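# Stack inverted bin, level plate and upright can

## Task

Flip the parts bin so it rests open side down on the table, away from the golf mat. Place the metal plate flat on it, held up by the bin and nothing else. Set the drink can standing upright on the plate, with the centre of its base no more than 2 cm from the plate's centre. All of this must still hold once the robot lets go.

## Robot and tools

Robot: two arms, left_arm and right_arm, each ending in a five-finger hand. The right arm has a right hand and the left arm a mirrored left hand. Base positions in the scene frame: left_arm (+0.026, +0.391, 0) m, right_arm (+0.047, -0.437, 0) m, both turned almost not at all about z. A camera stand sits behind the arms.

Frames. Scene frame: origin at table-top height midway between the nominal bases, +z up, +x out over the table, left_arm on the +y side. Fixed cameras and the table use this frame. Reported hand poses, velocities, Hand targets and wrist-camera poses are in each arm's own base frame. Motion offsets are along the current Hand target's own axes.

Hand point: a point 0.15 m out from the wrist flange along the fingers and 0.05 m in front of the palm. Its +z runs along the straight fingers and +y comes out of the palm. For the right hand +x runs across the palm away from the thumb; for the left hand +x points toward the thumb. Straight fingers reach about 0.06-0.07 m past the point. A wrist bracket on the little-finger side can strike things. With the fingers level, the wrist may hang below the point (up to 0.11 m palm down, 0.23 m palm up) and touch the table first.

A row is 28 numbers in [-1, 1], always covering both arms. The left arm comes first: dx, dy, dz, rx, ry, rz, then little, ring, middle, index, thumb_bend, thumb_turn, force_limit, speed. The right arm follows in the same order.
- Pose numbers are offsets, not poses. They count from that arm's Hand target as it was when the action or move began, along that target's axes. 1.0 equals 0.6 m or 180 degrees, and rx, ry, rz form one rotation vector. Every row of an action counts from that same start, so sending an offset again moves the arm further. Six zeros re-command the current Hand target.
- Hand numbers are absolute motor targets. +1 is open or straight, -1 closed. For thumb_turn, -1 puts the thumb in front of the palm, facing the fingers.
- force_limit runs from about 0 N at -1 to 10 N at +1 (15 N for the two thumb motors). speed goes from near zero at -1 up to full at +0.48 and above.
- No number means "unchanged". To keep a hand as it is, repeat the eight hand numbers of its last executed row. If nothing has been sent to it yet, use hand_measured plus hand_force_limit and hand_speed.
- With the thumb turned in front, the hand can grip objects about 0.035-0.065 m thick, or handles down to about 0.025 m. For a gentle grip, close at speed -0.94 or lower. To squeeze harder, raise force_limit and send a target more closed than hand_measured.

Tools:
- execute_actions(actions, cameras). actions is a list of actions. Each action is 1 to 15 rows, one per 1/30 s step; the last row is held to fill 15 steps. Images are returned only for an empty list or when cameras names them.
- move(target, speed, blend, stop_force, zero, blocking, cameras). target is one 28-number row or a list of up to 15 rows. Every row is an offset from the same starting Hand targets. speed is the top path speed in m/s, from 0.002 to 3.6 (default 0.25); turning is capped at twice that in rad/s. blend is a corner-rounding distance in m (0 means stop at each target). stop_force, from 3 to 120 N, ends an arm's path when its wrist feels that much push; do not use it to back away from a contact or while the hand rotates. zero (default true) re-zeroes the sensor before the move. blocking=false returns early and cannot be combined with stop_force. The result includes a "move:" line with the ending (done, off_target, moving, held, fault) and which limits acted (paced = clipped, held = withheld).
- wait(seconds 0-10, cameras): holds the last commands.
- stop(cameras): brakes a running move.
- zoom_image(camera, region [x0,y0,x1,y1] in pixels, at most 504x504): a closer view of the latest image.
- show_instructions(): shows the reference images.
- zero_wrist_force(arm): zeroes that arm's wrist sensor.
- finished_scene(scene): ends the scene, given its number. It cannot be undone.

Cameras: cam_head_left, cam_head_right, cam_high, cam_low, cam_left_wrist, cam_right_wrist, all 896x504.

Readings:
- end_effector_position in m and end_effector_quat_wxyz are in the base frame and may be off by a few cm. The hand point often stops short of its Hand target; send the missing distance as a new offset.
- hand_measured, hand_stopped_by (moving, target, force, stalled, fault) and hand_load_n list the six motors in row order. A load near 0 means the grip is lost.
- Wrist force and torque are in end-effector axes. Joint torques include the arm's own weight. MOTOR HOT appears from 70 °C.

Control behaviour: each step, commanded orientation is clipped to within 32 degrees of the measured orientation. The clearance check can hold back commands that bring the two arms too close. Motion lags the command and fast moves overshoot.

Avoid:
- Forces near 150 N or joint torque at its limit (wrist joints 26.3 N m). Either fault stops the arm for 10 s.
- Commanding past a firm contact, since the arms are stiff.
- Any bump or squeeze between the two arms or hands.
- Fast hits and overloading the fingers.
- Dropping or releasing parts while they move, or letting anything fall off the table.
- Sweeping the hand close to its own base.
- Motors reaching 85 °C: the arm is braked for 30-60 s or more.

Each tool is called after "Call:" as name(argument=value, ...) on one line, values as JSON.

Reference images:

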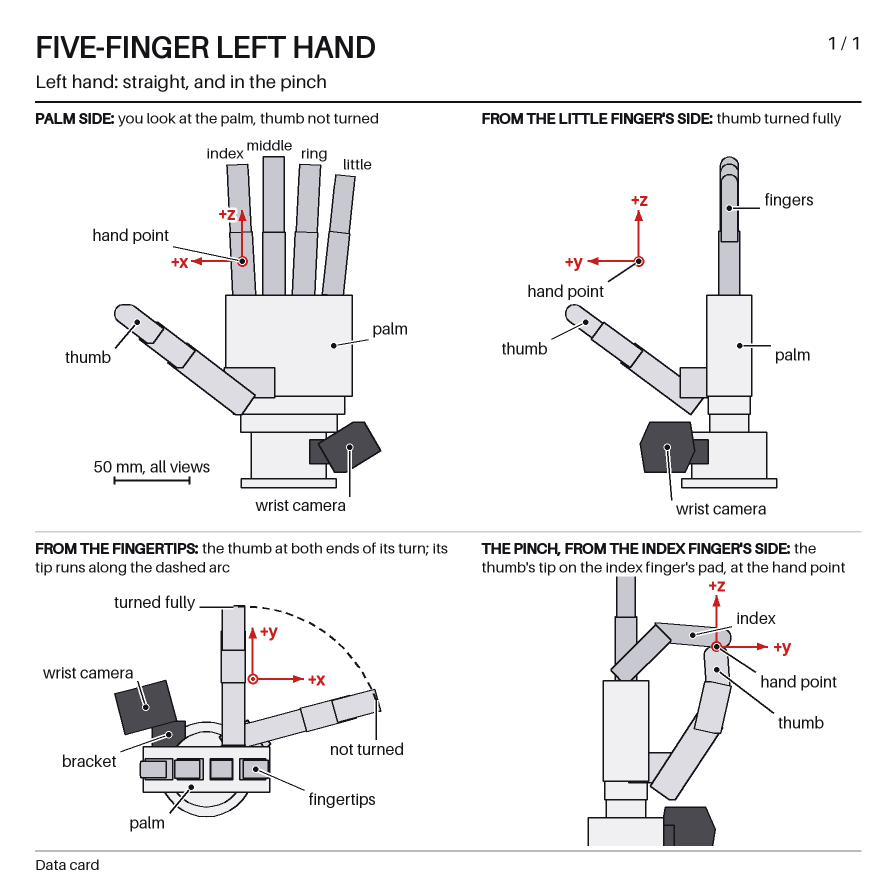

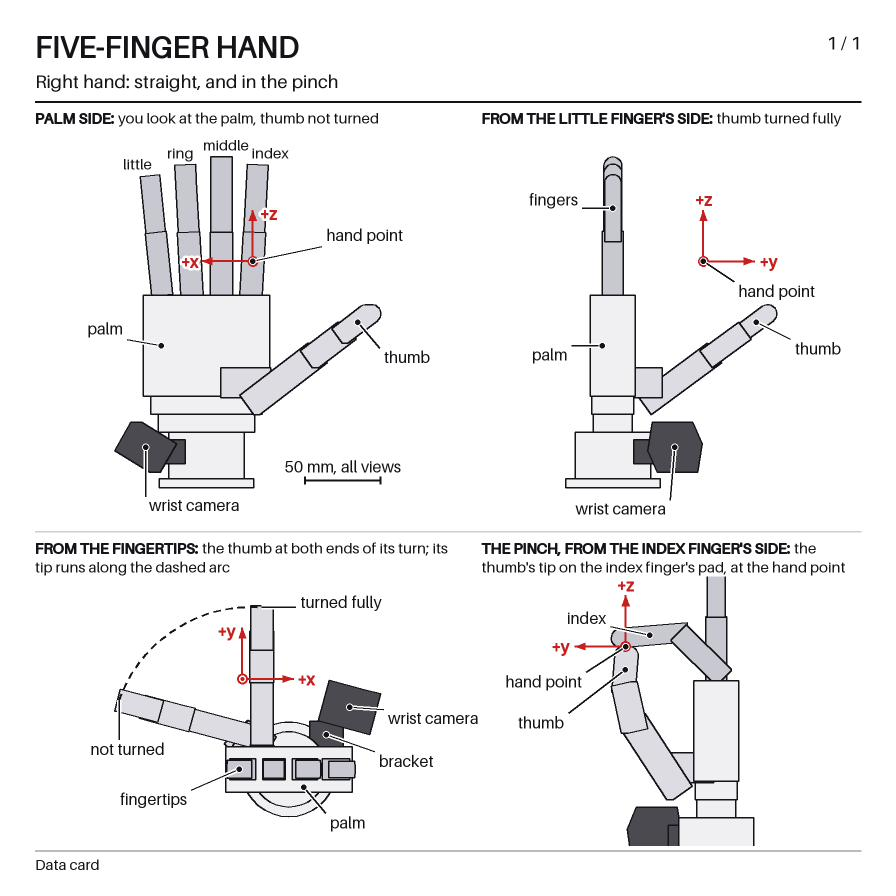

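## Session

Call:
execute_actions(actions=[])

Scene clock: 0.00 s.
left_arm: end_effector_position=(+0.3059, +0.1885, +0.3361) hand_measured=(+1.000, +1.000, +1.000, +1.000, +1.000, +1.000) hand_load_n=(+0.0, +0.0, +0.0, +0.0, +0.0, +0.0) hand_stopped_by=(target, target, target, target, target, target) hand_force_limit=0.00 hand_speed=-0.80 end_effector_quat_wxyz=(+0.416, +0.520, +0.554, -0.500) | right_arm: end_effector_position=(+0.0772, +0.3965, +0.1510) hand_measured=(+1.000, +1.000, +1.000, +1.000, +1.000, +1.000) hand_load_n=(+0.0, +0.0, +0.0, +0.0, +0.0, +0.0) hand_stopped_by=(target, target, target, target, target, target) hand_force_limit=0.00 hand_speed=-0.80 end_effector_quat_wxyz=(-0.343, +0.846, -0.380, +0.148)
Joint positions: left_arm=[4.43 -2.028 -1.741 0.786 -1.351 1.413] | right_arm=[1.076 -1.66 2.042 0.452 1.801 -2.881]
Joint velocities: within noise
Joint torques (N m): no reading
Motor temperatures (°C): left_arm=[29 30 28 35 34 38] | right_arm=[29 31 30 39 33 35]
Wrist force (N): no reading
Wrist torque (N m): no reading
Wrist force, peak (N): no reading
Hand target: left_arm +0.3059, +0.1885, +0.3361; +0.416, +0.520, +0.554, -0.500 | right_arm +0.0772, +0.3965, +0.1510; -0.343, +0.846, -0.380, +0.148

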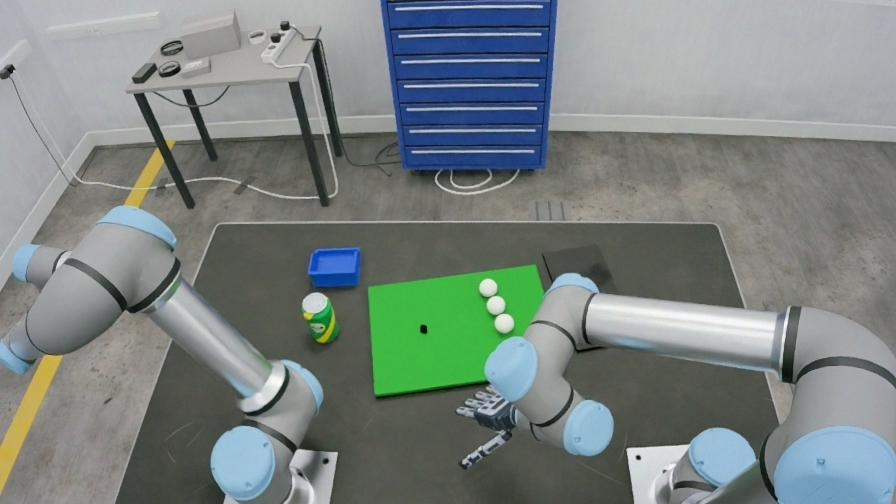

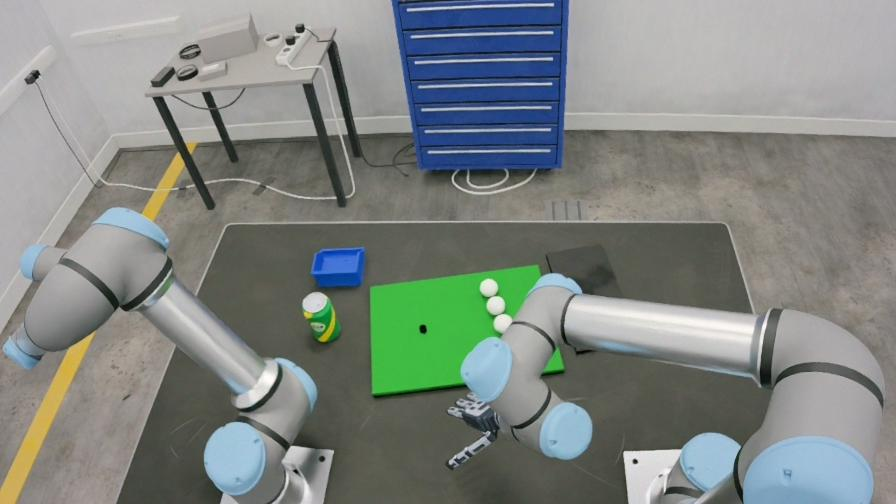

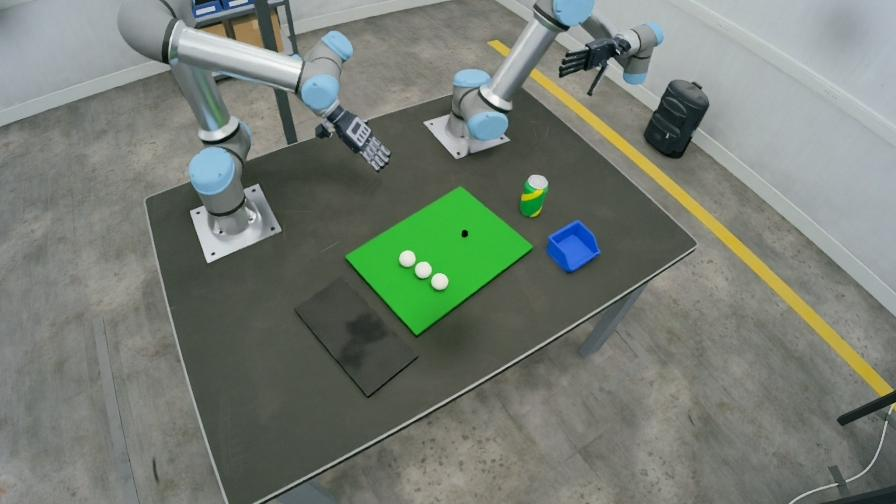

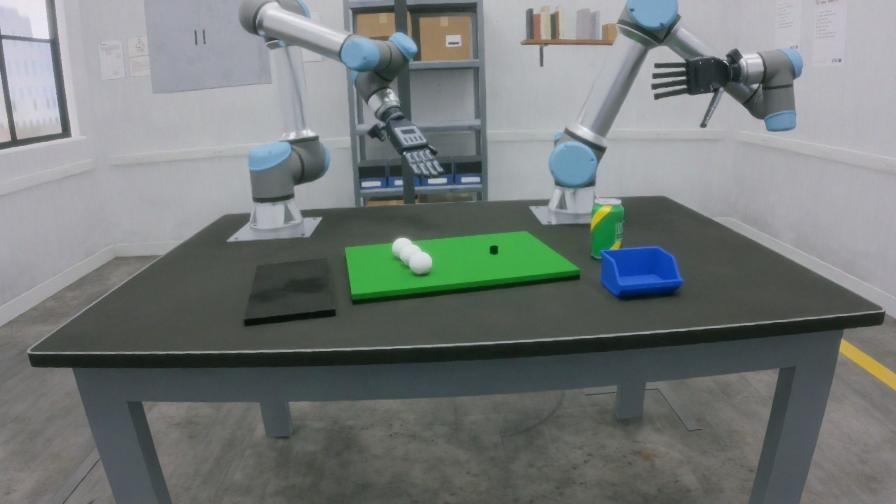

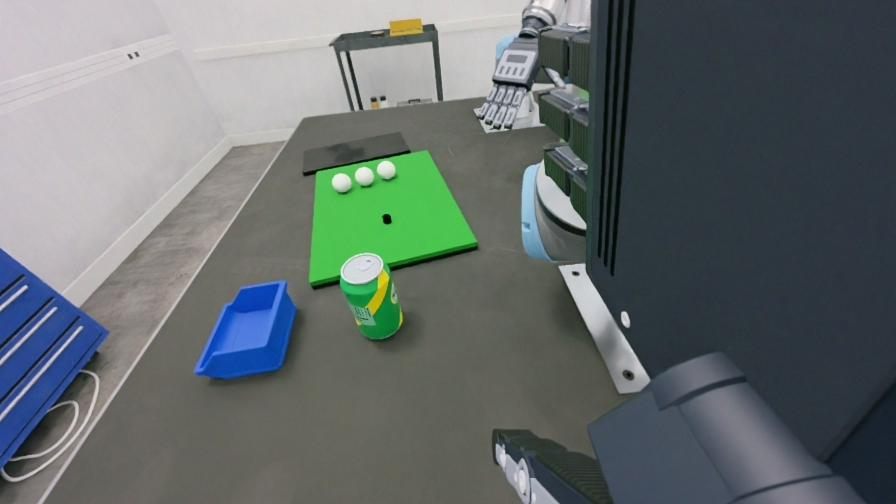

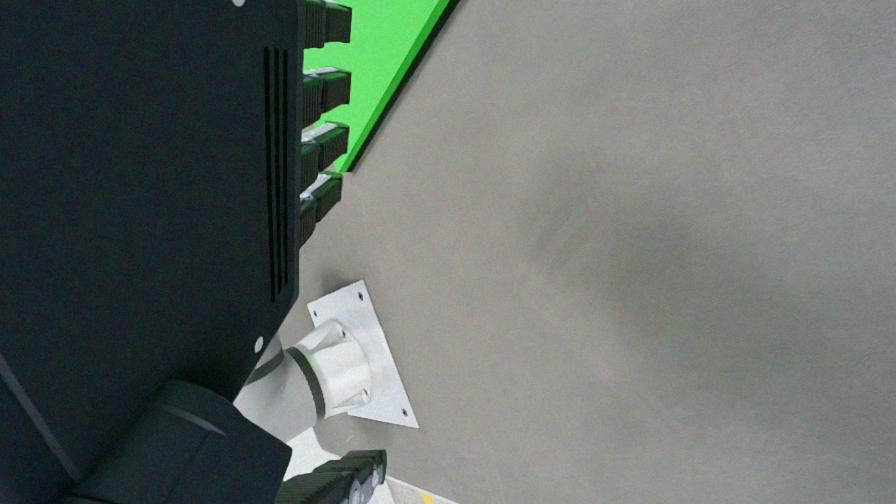

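Call:
zoom_image(camera="cam_head_left", region=[270, 220, 670, 445])

Call:
zoom_image(camera="cam_head_left", region=[280, 230, 400, 360])

Call:
zoom_image(camera="cam_high", region=[280, 160, 620, 400])

Call:
zoom_image(camera="cam_low", region=[230, 180, 700, 340])

Call:
zoom_image(camera="cam_left_wrist", region=[170, 90, 530, 400])

Scaled by 1.260.

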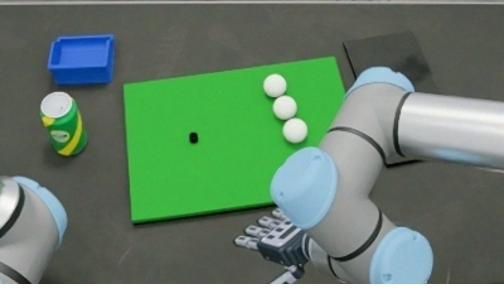

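Scaled by 3.877.

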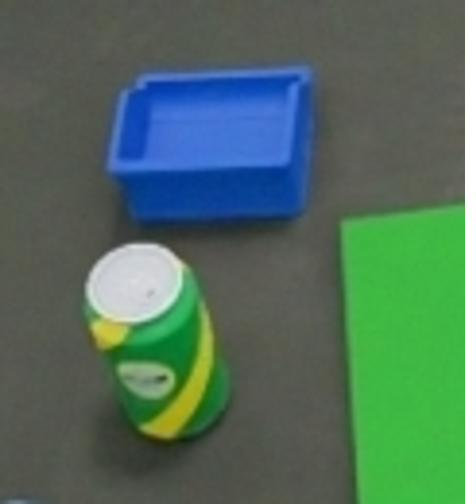

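Scaled by 1.482.

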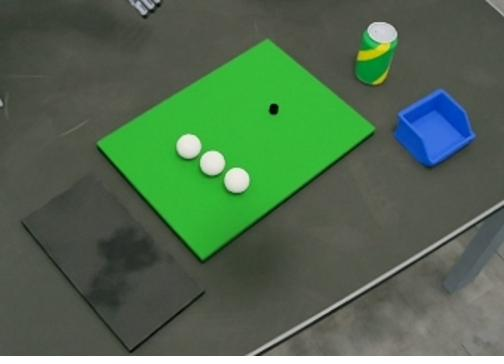

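Scaled by 1.072.

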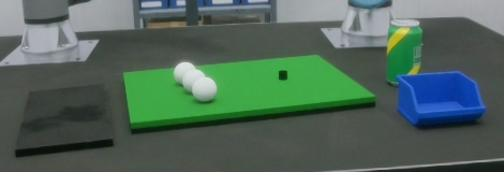

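Scaled by 1.400.

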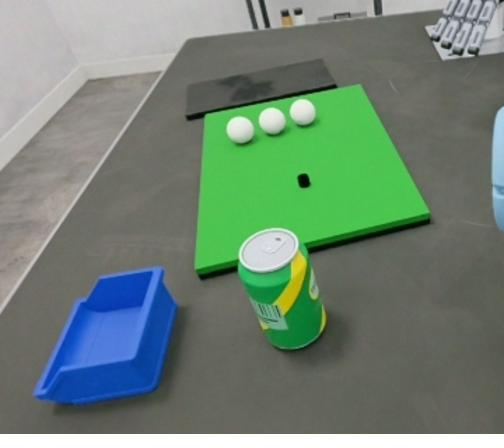

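Call:
zoom_image(camera="cam_left_wrist", region=[180, 260, 320, 400])

Call:
zoom_image(camera="cam_high", region=[500, 160, 620, 280])

Call:
zoom_image(camera="cam_low", region=[560, 180, 700, 310])

Call:
zoom_image(camera="cam_head_right", region=[290, 230, 400, 340])

Scaled by 3.600.

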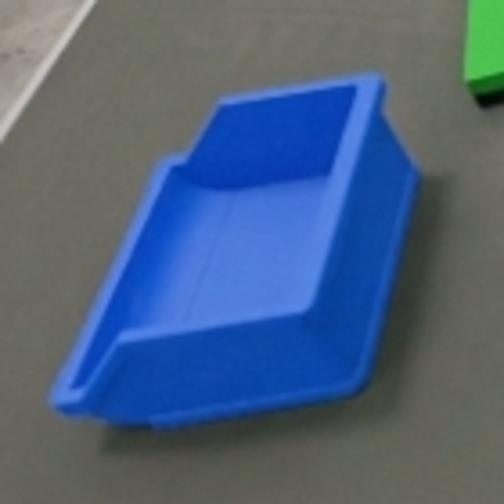

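Scaled by 4.200.

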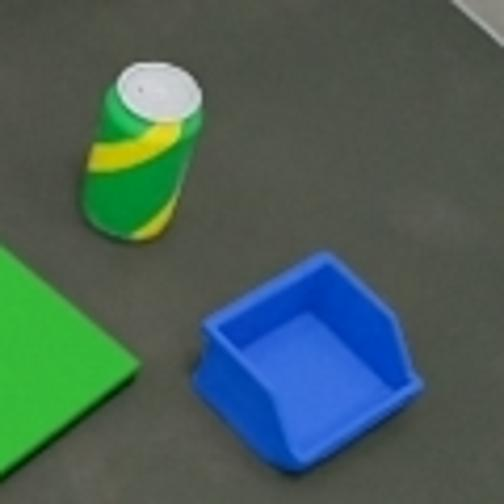

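Scaled by 3.600.

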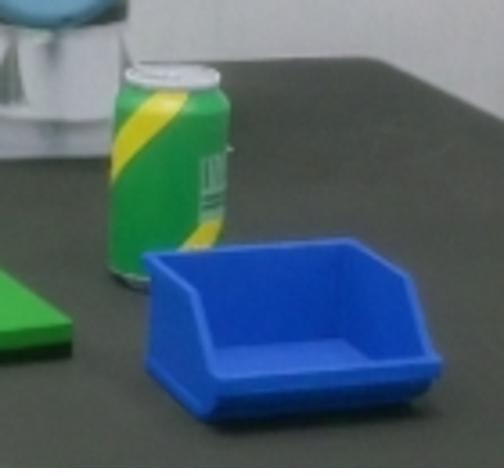

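Scaled by 4.582.

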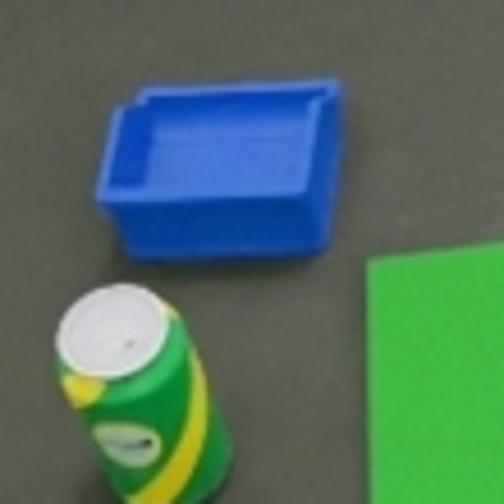

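Call:
zoom_image(camera="cam_low", region=[235, 240, 355, 335])

Call:
zoom_image(camera="cam_low", region=[335, 220, 480, 310])

Call:
zoom_image(camera="cam_head_right", region=[520, 230, 640, 360])

Scaled by 4.200.

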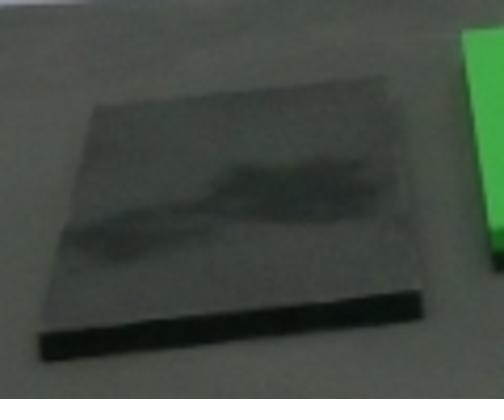

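Scaled by 3.476.

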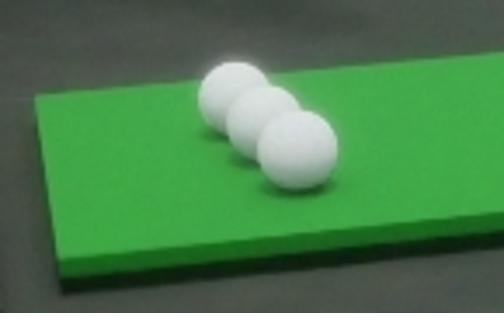

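Scaled by 3.877.

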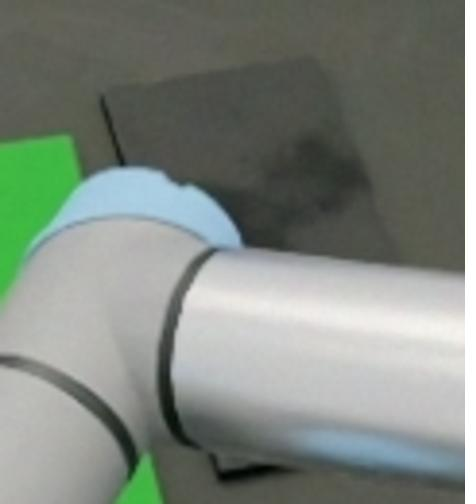

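Call:
move(target=[[0,0,0,0,0,0,1,1,1,1,1,1,0,-0.8,-0.005,-0.115,-0.12,0,0,0,1,1,1,1,1,1,0,-0.8],[0,0,0,0,0,0,1,1,1,1,1,1,0,-0.8,0.7705,-0.3268,0.1438,-0.223,-0.1224,-0.312,1,1,1,1,1,1,0,-0.8]], speed=0.3, blend=[0.05,0], cameras=["all"])

Scene clock: 689.37 s.
left_arm: end_effector_position=(+0.3059, +0.1885, +0.3361) hand_measured=(+1.000, +1.000, +1.000, +1.000, +1.000, +1.000) hand_load_n=(+0.0, +0.0, +0.0, +0.0, +0.0, +0.5) hand_stopped_by=(target, target, target, target, target, target) hand_force_limit=0.00 hand_speed=-0.80 end_effector_quat_wxyz=(+0.416, +0.520, +0.554, -0.500) | right_arm: end_effector_position=(+0.5359, +0.1856, +0.2201) hand_measured=(+1.000, +1.000, +1.000, +1.000, +1.000, +1.000) hand_load_n=(+0.0, +0.0, +0.0, +0.0, +0.0, +0.0) hand_stopped_by=(target, target, target, target, target, target) hand_force_limit=0.00 hand_speed=-0.80 end_effector_quat_wxyz=(+0.000, +0.996, +0.094, +0.000)
Joint positions: left_arm=[4.43 -2.028 -1.741 0.786 -1.351 1.413] | right_arm=[0.203 -0.782 0.76 1.592 1.571 -4.697]
Joint torques (N m): left_arm=[1.97 28.74 13.14 -2.21 0.2 -0.06] | right_arm=[3.47 -35.2 -27.98 4.94 1.14 -1.51]
Wrist force (N): left_arm=[-0.2 0.2 0.2] | right_arm=[0.3 0.6 -0.5]
Wrist torque (N m): left_arm=[0.01 0.02 -0.02] | right_arm=[-0.01 -0.02 0.07]
Wrist force, peak (N): left_arm=[0.0 0.6 0.2] | right_arm=[0.3 1.4 1.4]
Hand target: left_arm +0.3059, +0.1885, +0.3361; +0.416, +0.520, +0.554, -0.500 | right_arm +0.5359, +0.1856, +0.2201; +0.000, +0.996, +0.094, +0.000
Off the commanded pose: left_arm 0.000 m, 0 deg | right_arm 0.000 m, 0 deg.
move: done; blend cut to 0.0499 m at target 1
camera_calibration:
cam_right_wrist: T_world_to_cam=[[0.406147, -0.913426, 0.0264239, -0.0512873], [-0.7989, -0.340889, 0.495533, 0.386394], [-0.443625, -0.222369, -0.868187, 0.585885], [0, 0, 0, 1]] pos_world=[0.589434, 0.215153, 0.318541]

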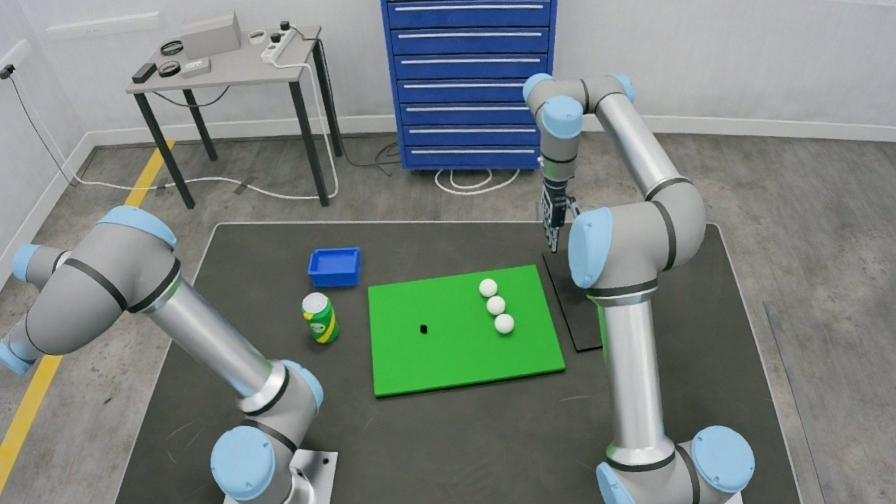

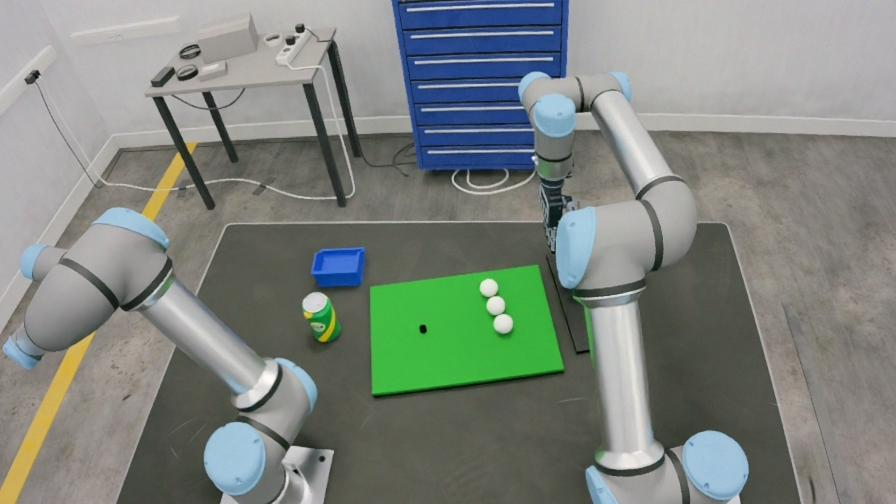

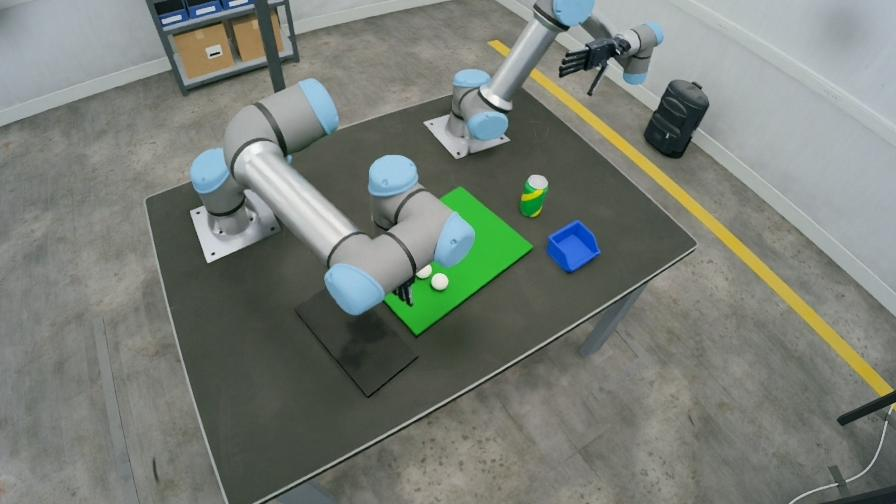

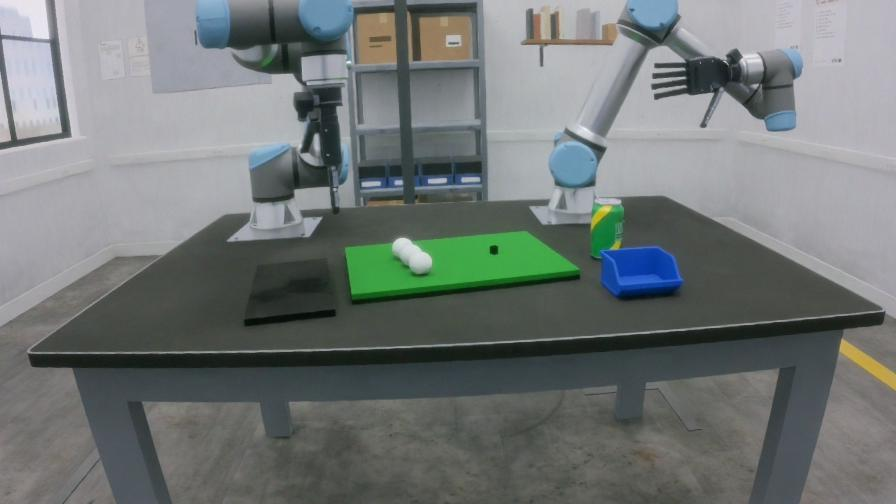

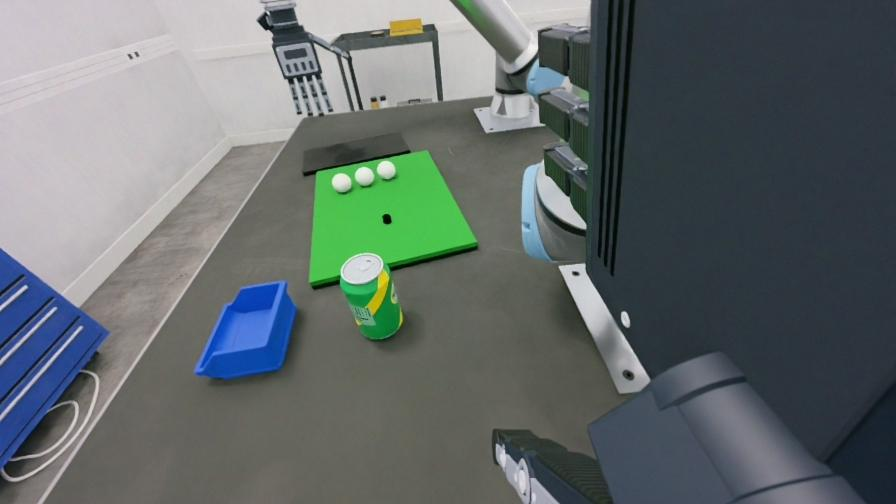

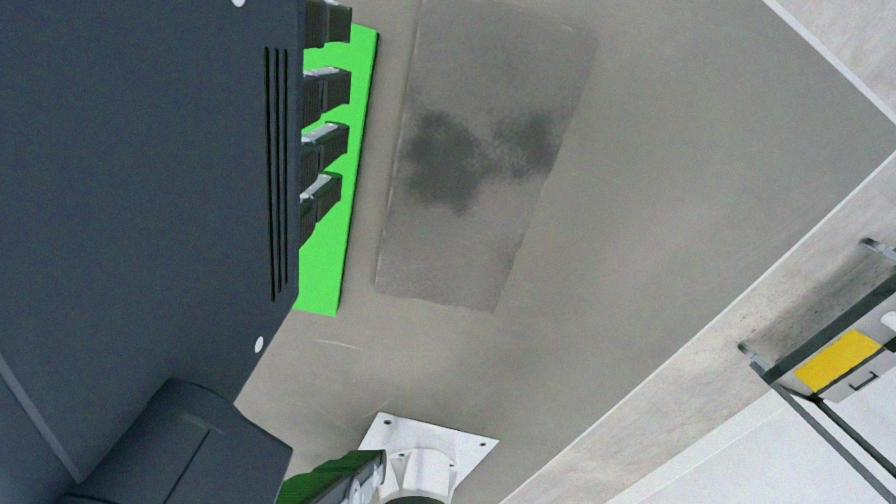

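Call:
move(target=[0,0,0,0,0,0,1,1,1,1,1,1,0,-0.8,0.029,-0.0013,0.2167,0,0,0,1,1,1,1,1,1,0,-0.8], speed=0.2, cameras=["cam_right_wrist","cam_head_left","cam_high"])

Scene clock: 724.43 s.
left_arm: end_effector_position=(+0.3059, +0.1885, +0.3361) hand_measured=(+1.000, +1.000, +1.000, +1.000, +1.000, +1.000) hand_load_n=(+0.0, +0.0, +0.0, +0.0, +0.0, +0.0) hand_stopped_by=(target, target, target, target, target, target) hand_force_limit=0.00 hand_speed=-0.80 end_effector_quat_wxyz=(+0.416, +0.520, +0.554, -0.500) | right_arm: end_effector_position=(+0.5528, +0.1896, +0.0902) hand_measured=(+1.000, +1.000, +1.000, +1.000, +1.000, +1.000) hand_load_n=(+0.0, +0.0, +0.0, +0.0, -0.5, +0.0) hand_stopped_by=(target, target, target, target, target, target) hand_force_limit=0.00 hand_speed=-0.80 end_effector_quat_wxyz=(+0.000, +0.996, +0.094, +0.000)
Joint positions: left_arm=[4.43 -2.028 -1.741 0.786 -1.351 1.413] | right_arm=[0.204 -0.683 0.916 1.338 1.571 -4.696]
Joint torques (N m): left_arm=[1.84 28.93 13.18 -2.32 0.05 -0.19] | right_arm=[6.48 -38.16 -7.55 0.56 -1.32 0.78]
Wrist force (N): left_arm=[-0.2 0.1 0.2] | right_arm=[-0.1 0.8 -0.4]
Wrist torque (N m): left_arm=[0.00 0.03 -0.02] | right_arm=[0.02 0.04 0.01]
Wrist force, peak (N): left_arm=[-0.1 0.6 -0.3] | right_arm=[0.2 0.5 -1.6]
Hand target: left_arm +0.3059, +0.1885, +0.3361; +0.416, +0.520, +0.554, -0.500 | right_arm +0.5529, +0.1896, +0.0900; +0.000, +0.996, +0.094, +0.000
Off the commanded pose: left_arm 0.000 m, 0 deg | right_arm 0.000 m, 0 deg.
move: done
camera_calibration:
cam_right_wrist: T_world_to_cam=[[0.406132, -0.913433, 0.0263898, -0.0509971], [-0.798842, -0.340862, 0.495645, 0.465681], [-0.443744, -0.222379, -0.868124, 0.481623], [0, 0, 0, 1]] pos_world=[0.606434, 0.219253, 0.188642]
Images, in order (width x height): cam_head_left 896x504, cam_high 896x504, cam_right_wrist 896x504.

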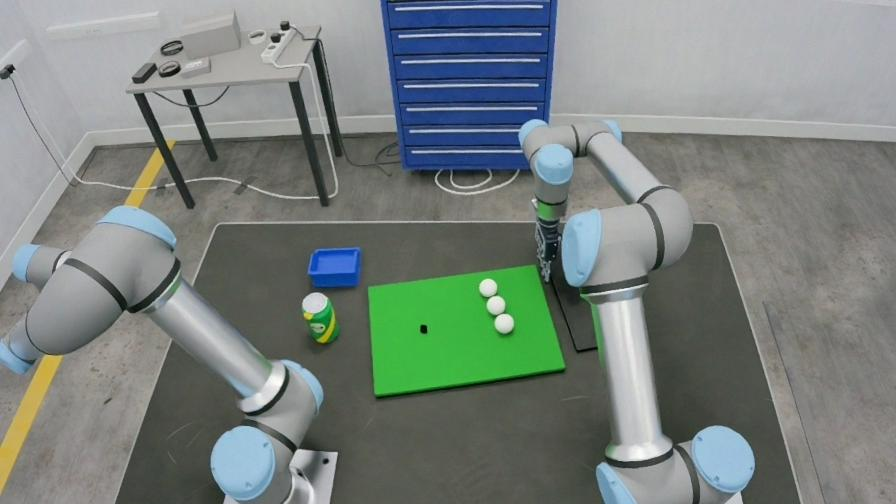

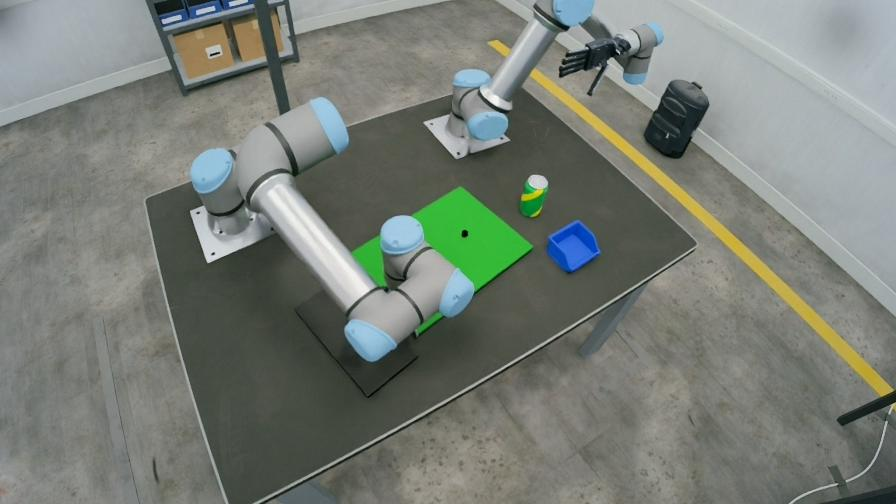

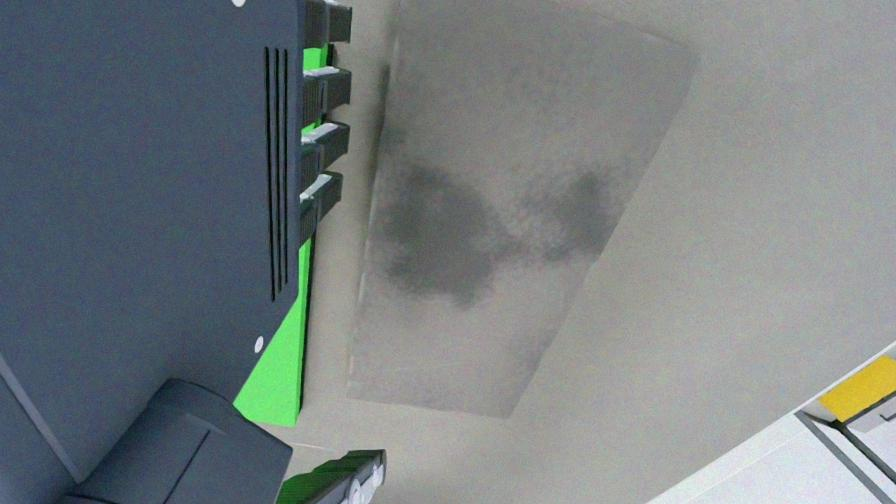

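Call:
move(target=[0,0,0,0,0,0,1,1,1,1,1,1,0,-0.8,0,0,0.055,0,0,0,1,1,1,1,1,1,0,-0.8], speed=0.02, stop_force=4, cameras=["cam_right_wrist","cam_low"])

Scene clock: 736.07 s.
left_arm: end_effector_position=(+0.3059, +0.1885, +0.3361) hand_measured=(+1.000, +1.000, +1.000, +1.000, +1.000, +1.000) hand_load_n=(+0.0, +0.0, +0.0, +0.0, +0.0, +0.0) hand_stopped_by=(target, target, target, target, target, target) hand_force_limit=0.00 hand_speed=-0.80 end_effector_quat_wxyz=(+0.416, +0.520, +0.554, -0.500) | right_arm: end_effector_position=(+0.5529, +0.1896, +0.0698) hand_measured=(+1.000, +1.000, +1.000, +1.000, +1.000, +1.000) hand_load_n=(+0.0, +0.0, +0.0, +0.0, +0.0, +0.0) hand_stopped_by=(target, target, target, target, target, target) hand_force_limit=0.00 hand_speed=-0.80 end_effector_quat_wxyz=(+0.000, +0.996, +0.094, +0.000)
Joint positions: left_arm=[4.43 -2.028 -1.741 0.786 -1.351 1.413] | right_arm=[0.204 -0.668 0.941 1.298 1.571 -4.696]
Joint torques (N m): left_arm=[1.26 28.17 15.21 -2.53 0.04 -0.17] | right_arm=[6.58 -55.92 -27.41 4.24 -1.16 -0.54]
Wrist force (N): left_arm=[-0.2 0.5 -0.4] | right_arm=[0.2 0.7 -4.8]
Wrist torque (N m): left_arm=[0.09 0.02 -0.03] | right_arm=[0.28 0.15 0.04]
Wrist force, peak (N): left_arm=[-0.2 0.8 -0.2] | right_arm=[1.1 0.7 -24.5]
Hand target: left_arm +0.3059, +0.1885, +0.3361; +0.416, +0.520, +0.554, -0.500 | right_arm +0.5529, +0.1896, +0.0698; +0.000, +0.996, +0.094, +0.000 (not the last commanded pose)
Off the commanded pose: left_arm 0.000 m, 0 deg | right_arm 0.013 m, 0 deg.
move: contact (right_arm)
camera_calibration:
cam_right_wrist: T_world_to_cam=[[0.406207, -0.913398, 0.0264478, -0.0505219], [-0.798809, -0.340894, 0.495676, 0.475774], [-0.443734, -0.222474, -0.868105, 0.463924], [0, 0, 0, 1]] pos_world=[0.606434, 0.219253, 0.168242]
Images, in order (width x height): cam_low 896x504, cam_right_wrist 896x504.

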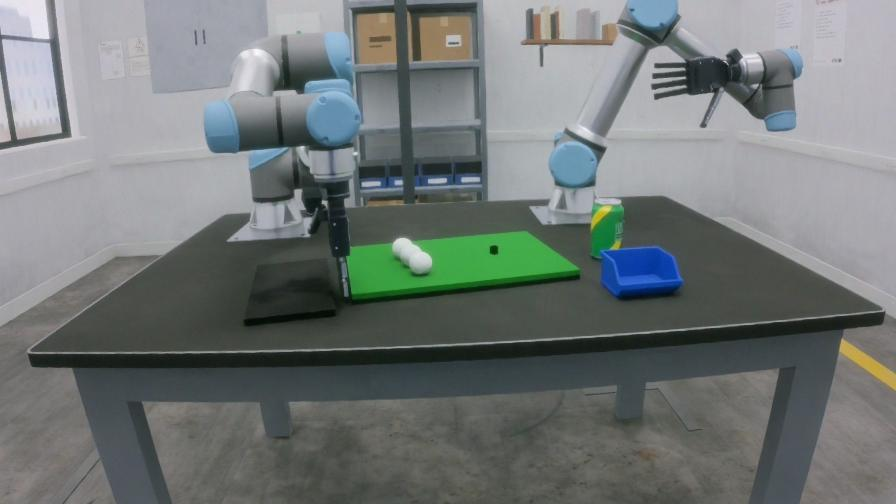

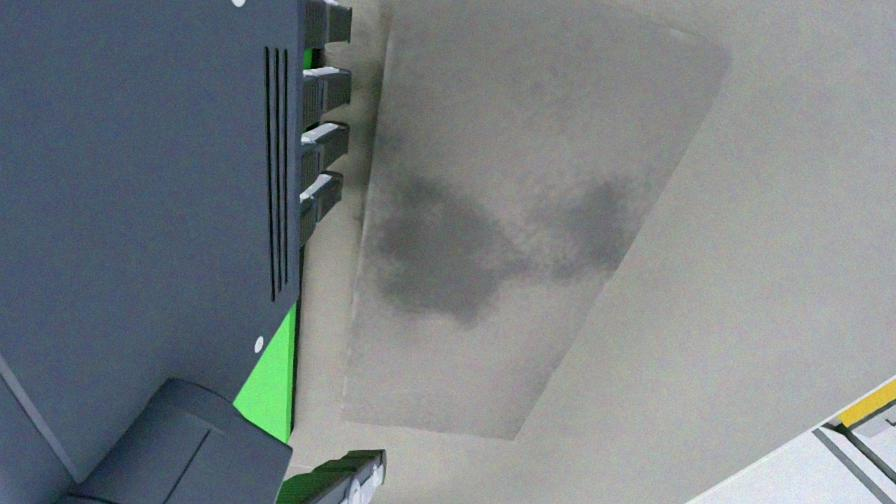

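Call:
move(target=[[0,0,0,0,0,0,1,1,1,1,1,1,0,-0.8,0,0.0,-0.0062,0,0,0,1,1,1,1,1,1,0,-0.8],[0,0,0,0,0,0,1,1,1,1,1,1,0,-0.8,0,0.0134,-0.0062,0,0,0,1,1,1,1,1,1,0,-0.8],[0,0,0,0,0,0,1,1,1,1,1,1,0,-0.8,-0.0018,0.0979,-0.0062,0,0,0.111,1,1,1,1,1,1,0,-0.8]], speed=[0.1,0.05,0.1], blend=[0,0.005,0], cameras=["cam_right_wrist","cam_low"])

Scene clock: 765.67 s.
left_arm: end_effector_position=(+0.3059, +0.1885, +0.3361) hand_measured=(+1.000, +1.000, +1.000, +1.000, +1.000, +1.000) hand_load_n=(+0.0, +0.0, +0.0, -0.5, +0.0, +0.0) hand_stopped_by=(target, target, target, target, target, target) hand_force_limit=0.00 hand_speed=-0.80 end_effector_quat_wxyz=(+0.416, +0.520, +0.554, -0.500) | right_arm: end_effector_position=(+0.5628, +0.1318, +0.0735) hand_measured=(+1.000, +1.000, +1.000, +1.000, +1.000, +1.000) hand_load_n=(+0.0, +0.0, +0.0, +0.0, -0.5, +0.0) hand_stopped_by=(target, target, target, target, target, target) hand_force_limit=0.00 hand_speed=-0.80 end_effector_quat_wxyz=(+0.000, +0.997, -0.080, +0.000)
Joint positions: left_arm=[4.43 -2.028 -1.741 0.786 -1.351 1.413] | right_arm=[0.087 -0.656 0.909 1.318 1.571 -4.465]
Joint torques (N m): left_arm=[0.76 28.68 14.88 -2.53 0.25 0.05] | right_arm=[-8.08 -38.46 -29.24 4.61 1.96 1.28]
Wrist force (N): left_arm=[-0.5 0.2 0.0] | right_arm=[-0.7 -2.3 -1.4]
Wrist torque (N m): left_arm=[0.04 0.07 -0.03] | right_arm=[0.11 0.07 -0.19]
Wrist force, peak (N): left_arm=[-0.3 0.7 0.0] | right_arm=[0.6 0.6 -5.5]
Hand target: left_arm +0.3059, +0.1885, +0.3361; +0.416, +0.520, +0.554, -0.500 | right_arm +0.5628, +0.1317, +0.0735; +0.000, +0.997, -0.080, +0.000
Off the commanded pose: left_arm 0.000 m, 0 deg | right_arm 0.000 m, 0 deg.
move: done; blend cut to 0.004 m at target 2
camera_calibration:
cam_right_wrist: T_world_to_cam=[[0.0698484, -0.997208, 0.0263983, 0.0928502], [-0.867235, -0.0476245, 0.495616, 0.461987], [-0.492975, -0.0575115, -0.868141, 0.464626], [0, 0, 0, 1]] pos_world=[0.623215, 0.141314, 0.171942]
Images, in order (width x height): cam_low 896x504, cam_right_wrist 896x504.

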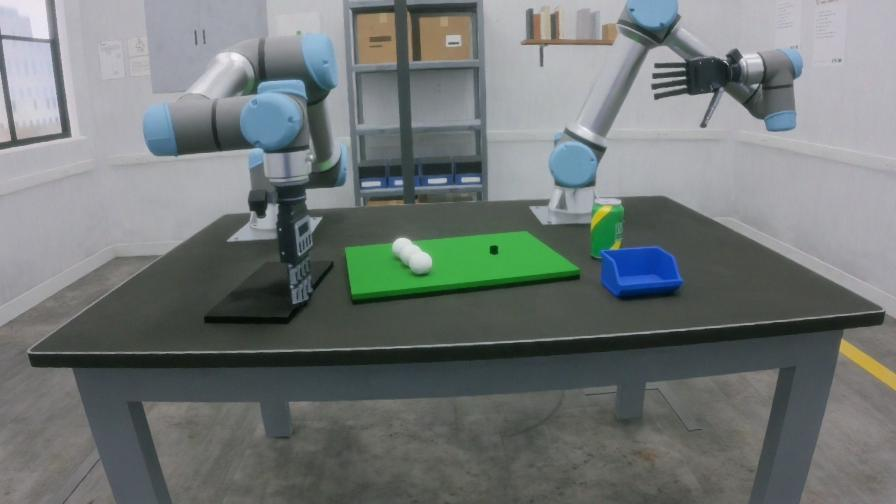

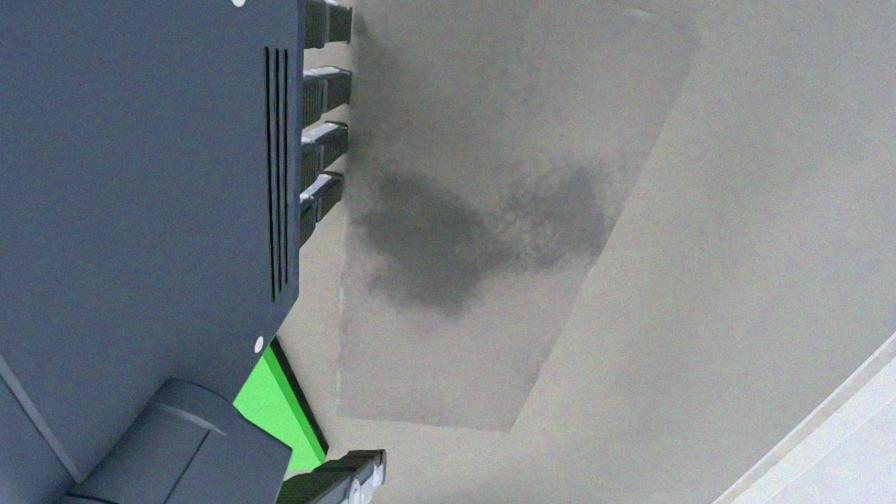

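Call:
move(target=[[0,0,0,0,0,0,1,1,1,1,1,1,0,-0.8,-0.0018,0.0845,0,0,0,0.111,1,1,1,1,1,1,0,-0.8],[0,0,0,0,0,0,1,1,1,1,1,1,0,-0.8,-0.0325,0.163,0,0,0,0.222,1,1,1,1,1,1,0,-0.8],[0,0,0,0,0,0,1,1,1,1,1,1,0,-0.8,-0.0882,0.2263,0,0,0,0.333,1,1,1,1,1,1,0,-0.8],[0,0,0,0,0,0,1,1,1,1,1,1,0,-0.8,-0.1622,0.2668,0,0,0,0.444,1,1,1,1,1,1,0,-0.8]], speed=0.1, blend=[0.01,0.01,0.01,0], cameras=["cam_right_wrist","cam_low","cam_head_left"])

Scene clock: 788.67 s.
left_arm: end_effector_position=(+0.3059, +0.1885, +0.3361) hand_measured=(+1.000, +1.000, +1.000, +1.000, +1.000, +1.000) hand_load_n=(+0.0, +0.0, +0.0, +0.0, +0.0, +0.0) hand_stopped_by=(target, target, target, target, target, target) hand_force_limit=0.00 hand_speed=-0.80 end_effector_quat_wxyz=(+0.416, +0.520, +0.554, -0.500) | right_arm: end_effector_position=(+0.4411, -0.0107, +0.0735) hand_measured=(+1.000, +1.000, +1.000, +1.000, +1.000, +1.000) hand_load_n=(+0.0, +0.0, +0.0, +0.0, +0.0, +0.0) hand_stopped_by=(target, target, target, target, target, target) hand_force_limit=0.00 hand_speed=-0.80 end_effector_quat_wxyz=(+0.000, +0.713, -0.702, +0.000)
Joint positions: left_arm=[4.43 -2.028 -1.741 0.786 -1.351 1.413] | right_arm=[-0.349 -0.967 1.469 1.069 1.571 -3.506]
Joint torques (N m): left_arm=[1.23 28.2 14.59 -2.83 0.25 0.02] | right_arm=[-6.79 -48.07 -4.63 1.2 -0.14 1.45]
Wrist force (N): left_arm=[-0.2 0.1 0.0] | right_arm=[-0.4 -2.4 -1.4]
Wrist torque (N m): left_arm=[0.02 0.02 -0.02] | right_arm=[0.03 0.00 -0.18]
Wrist force, peak (N): left_arm=[-0.3 0.5 -0.5] | right_arm=[0.6 -3.6 -2.9]
Hand target: left_arm +0.3059, +0.1885, +0.3361; +0.416, +0.520, +0.554, -0.500 | right_arm +0.4411, -0.0107, +0.0735; +0.000, +0.712, -0.702, +0.000
Off the commanded pose: left_arm 0.000 m, 0 deg | right_arm 0.000 m, 0 deg.
move: done
camera_calibration:
cam_right_wrist: T_world_to_cam=[[-0.969597, -0.243279, 0.0263944, 0.425828], [-0.198651, 0.845506, 0.495638, 0.0643333], [-0.142895, 0.475326, -0.868128, 0.247737], [0, 0, 0, 1]] pos_world=[0.461062, -0.0685551, 0.171942]
Images, in order (width x height): cam_head_left 896x504, cam_low 896x504, cam_right_wrist 896x504.

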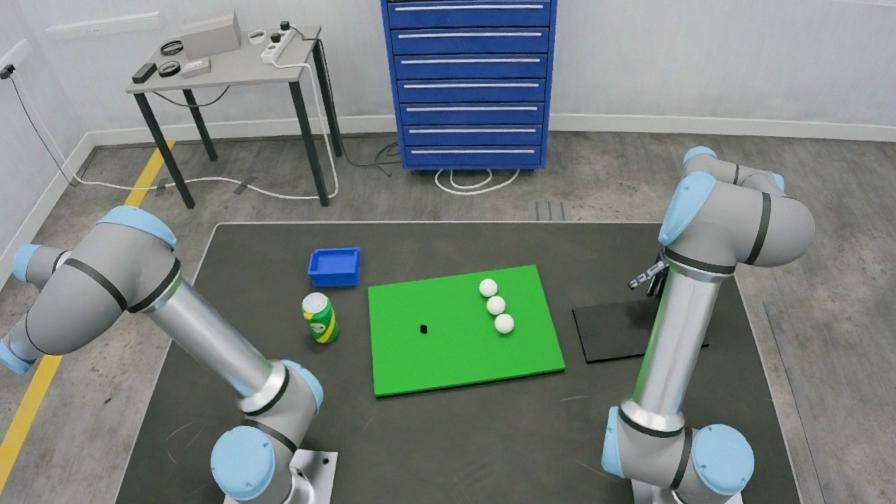

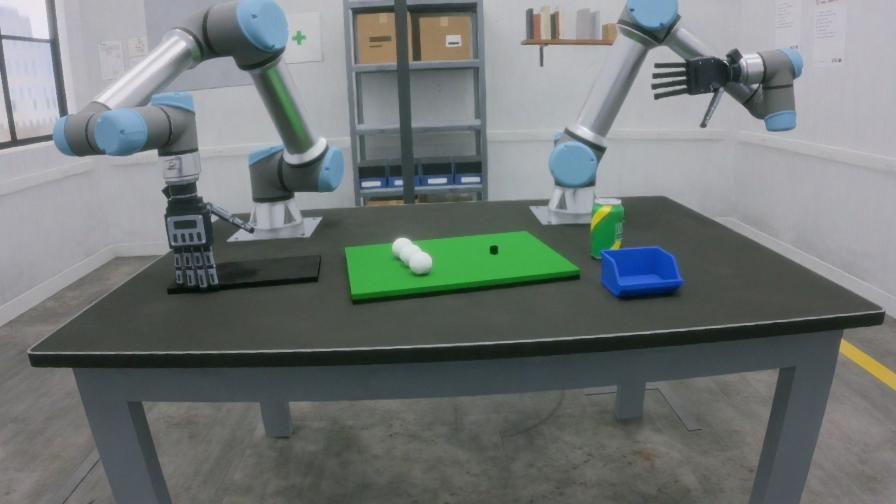

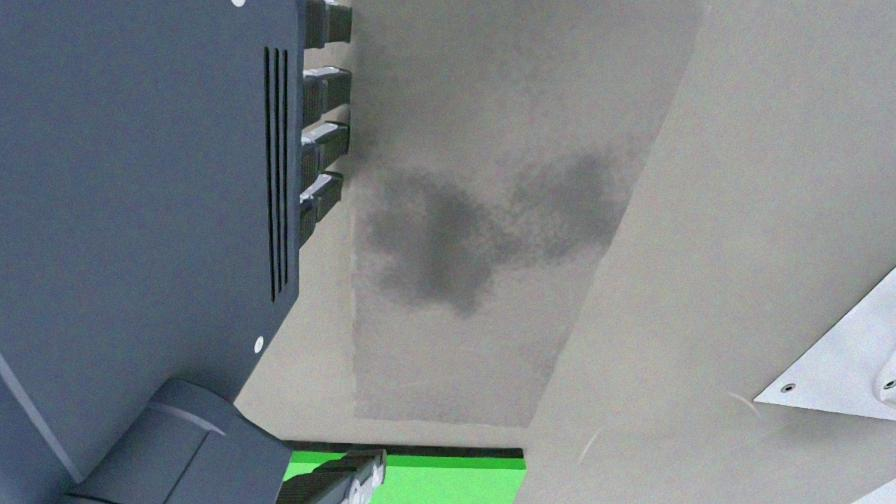

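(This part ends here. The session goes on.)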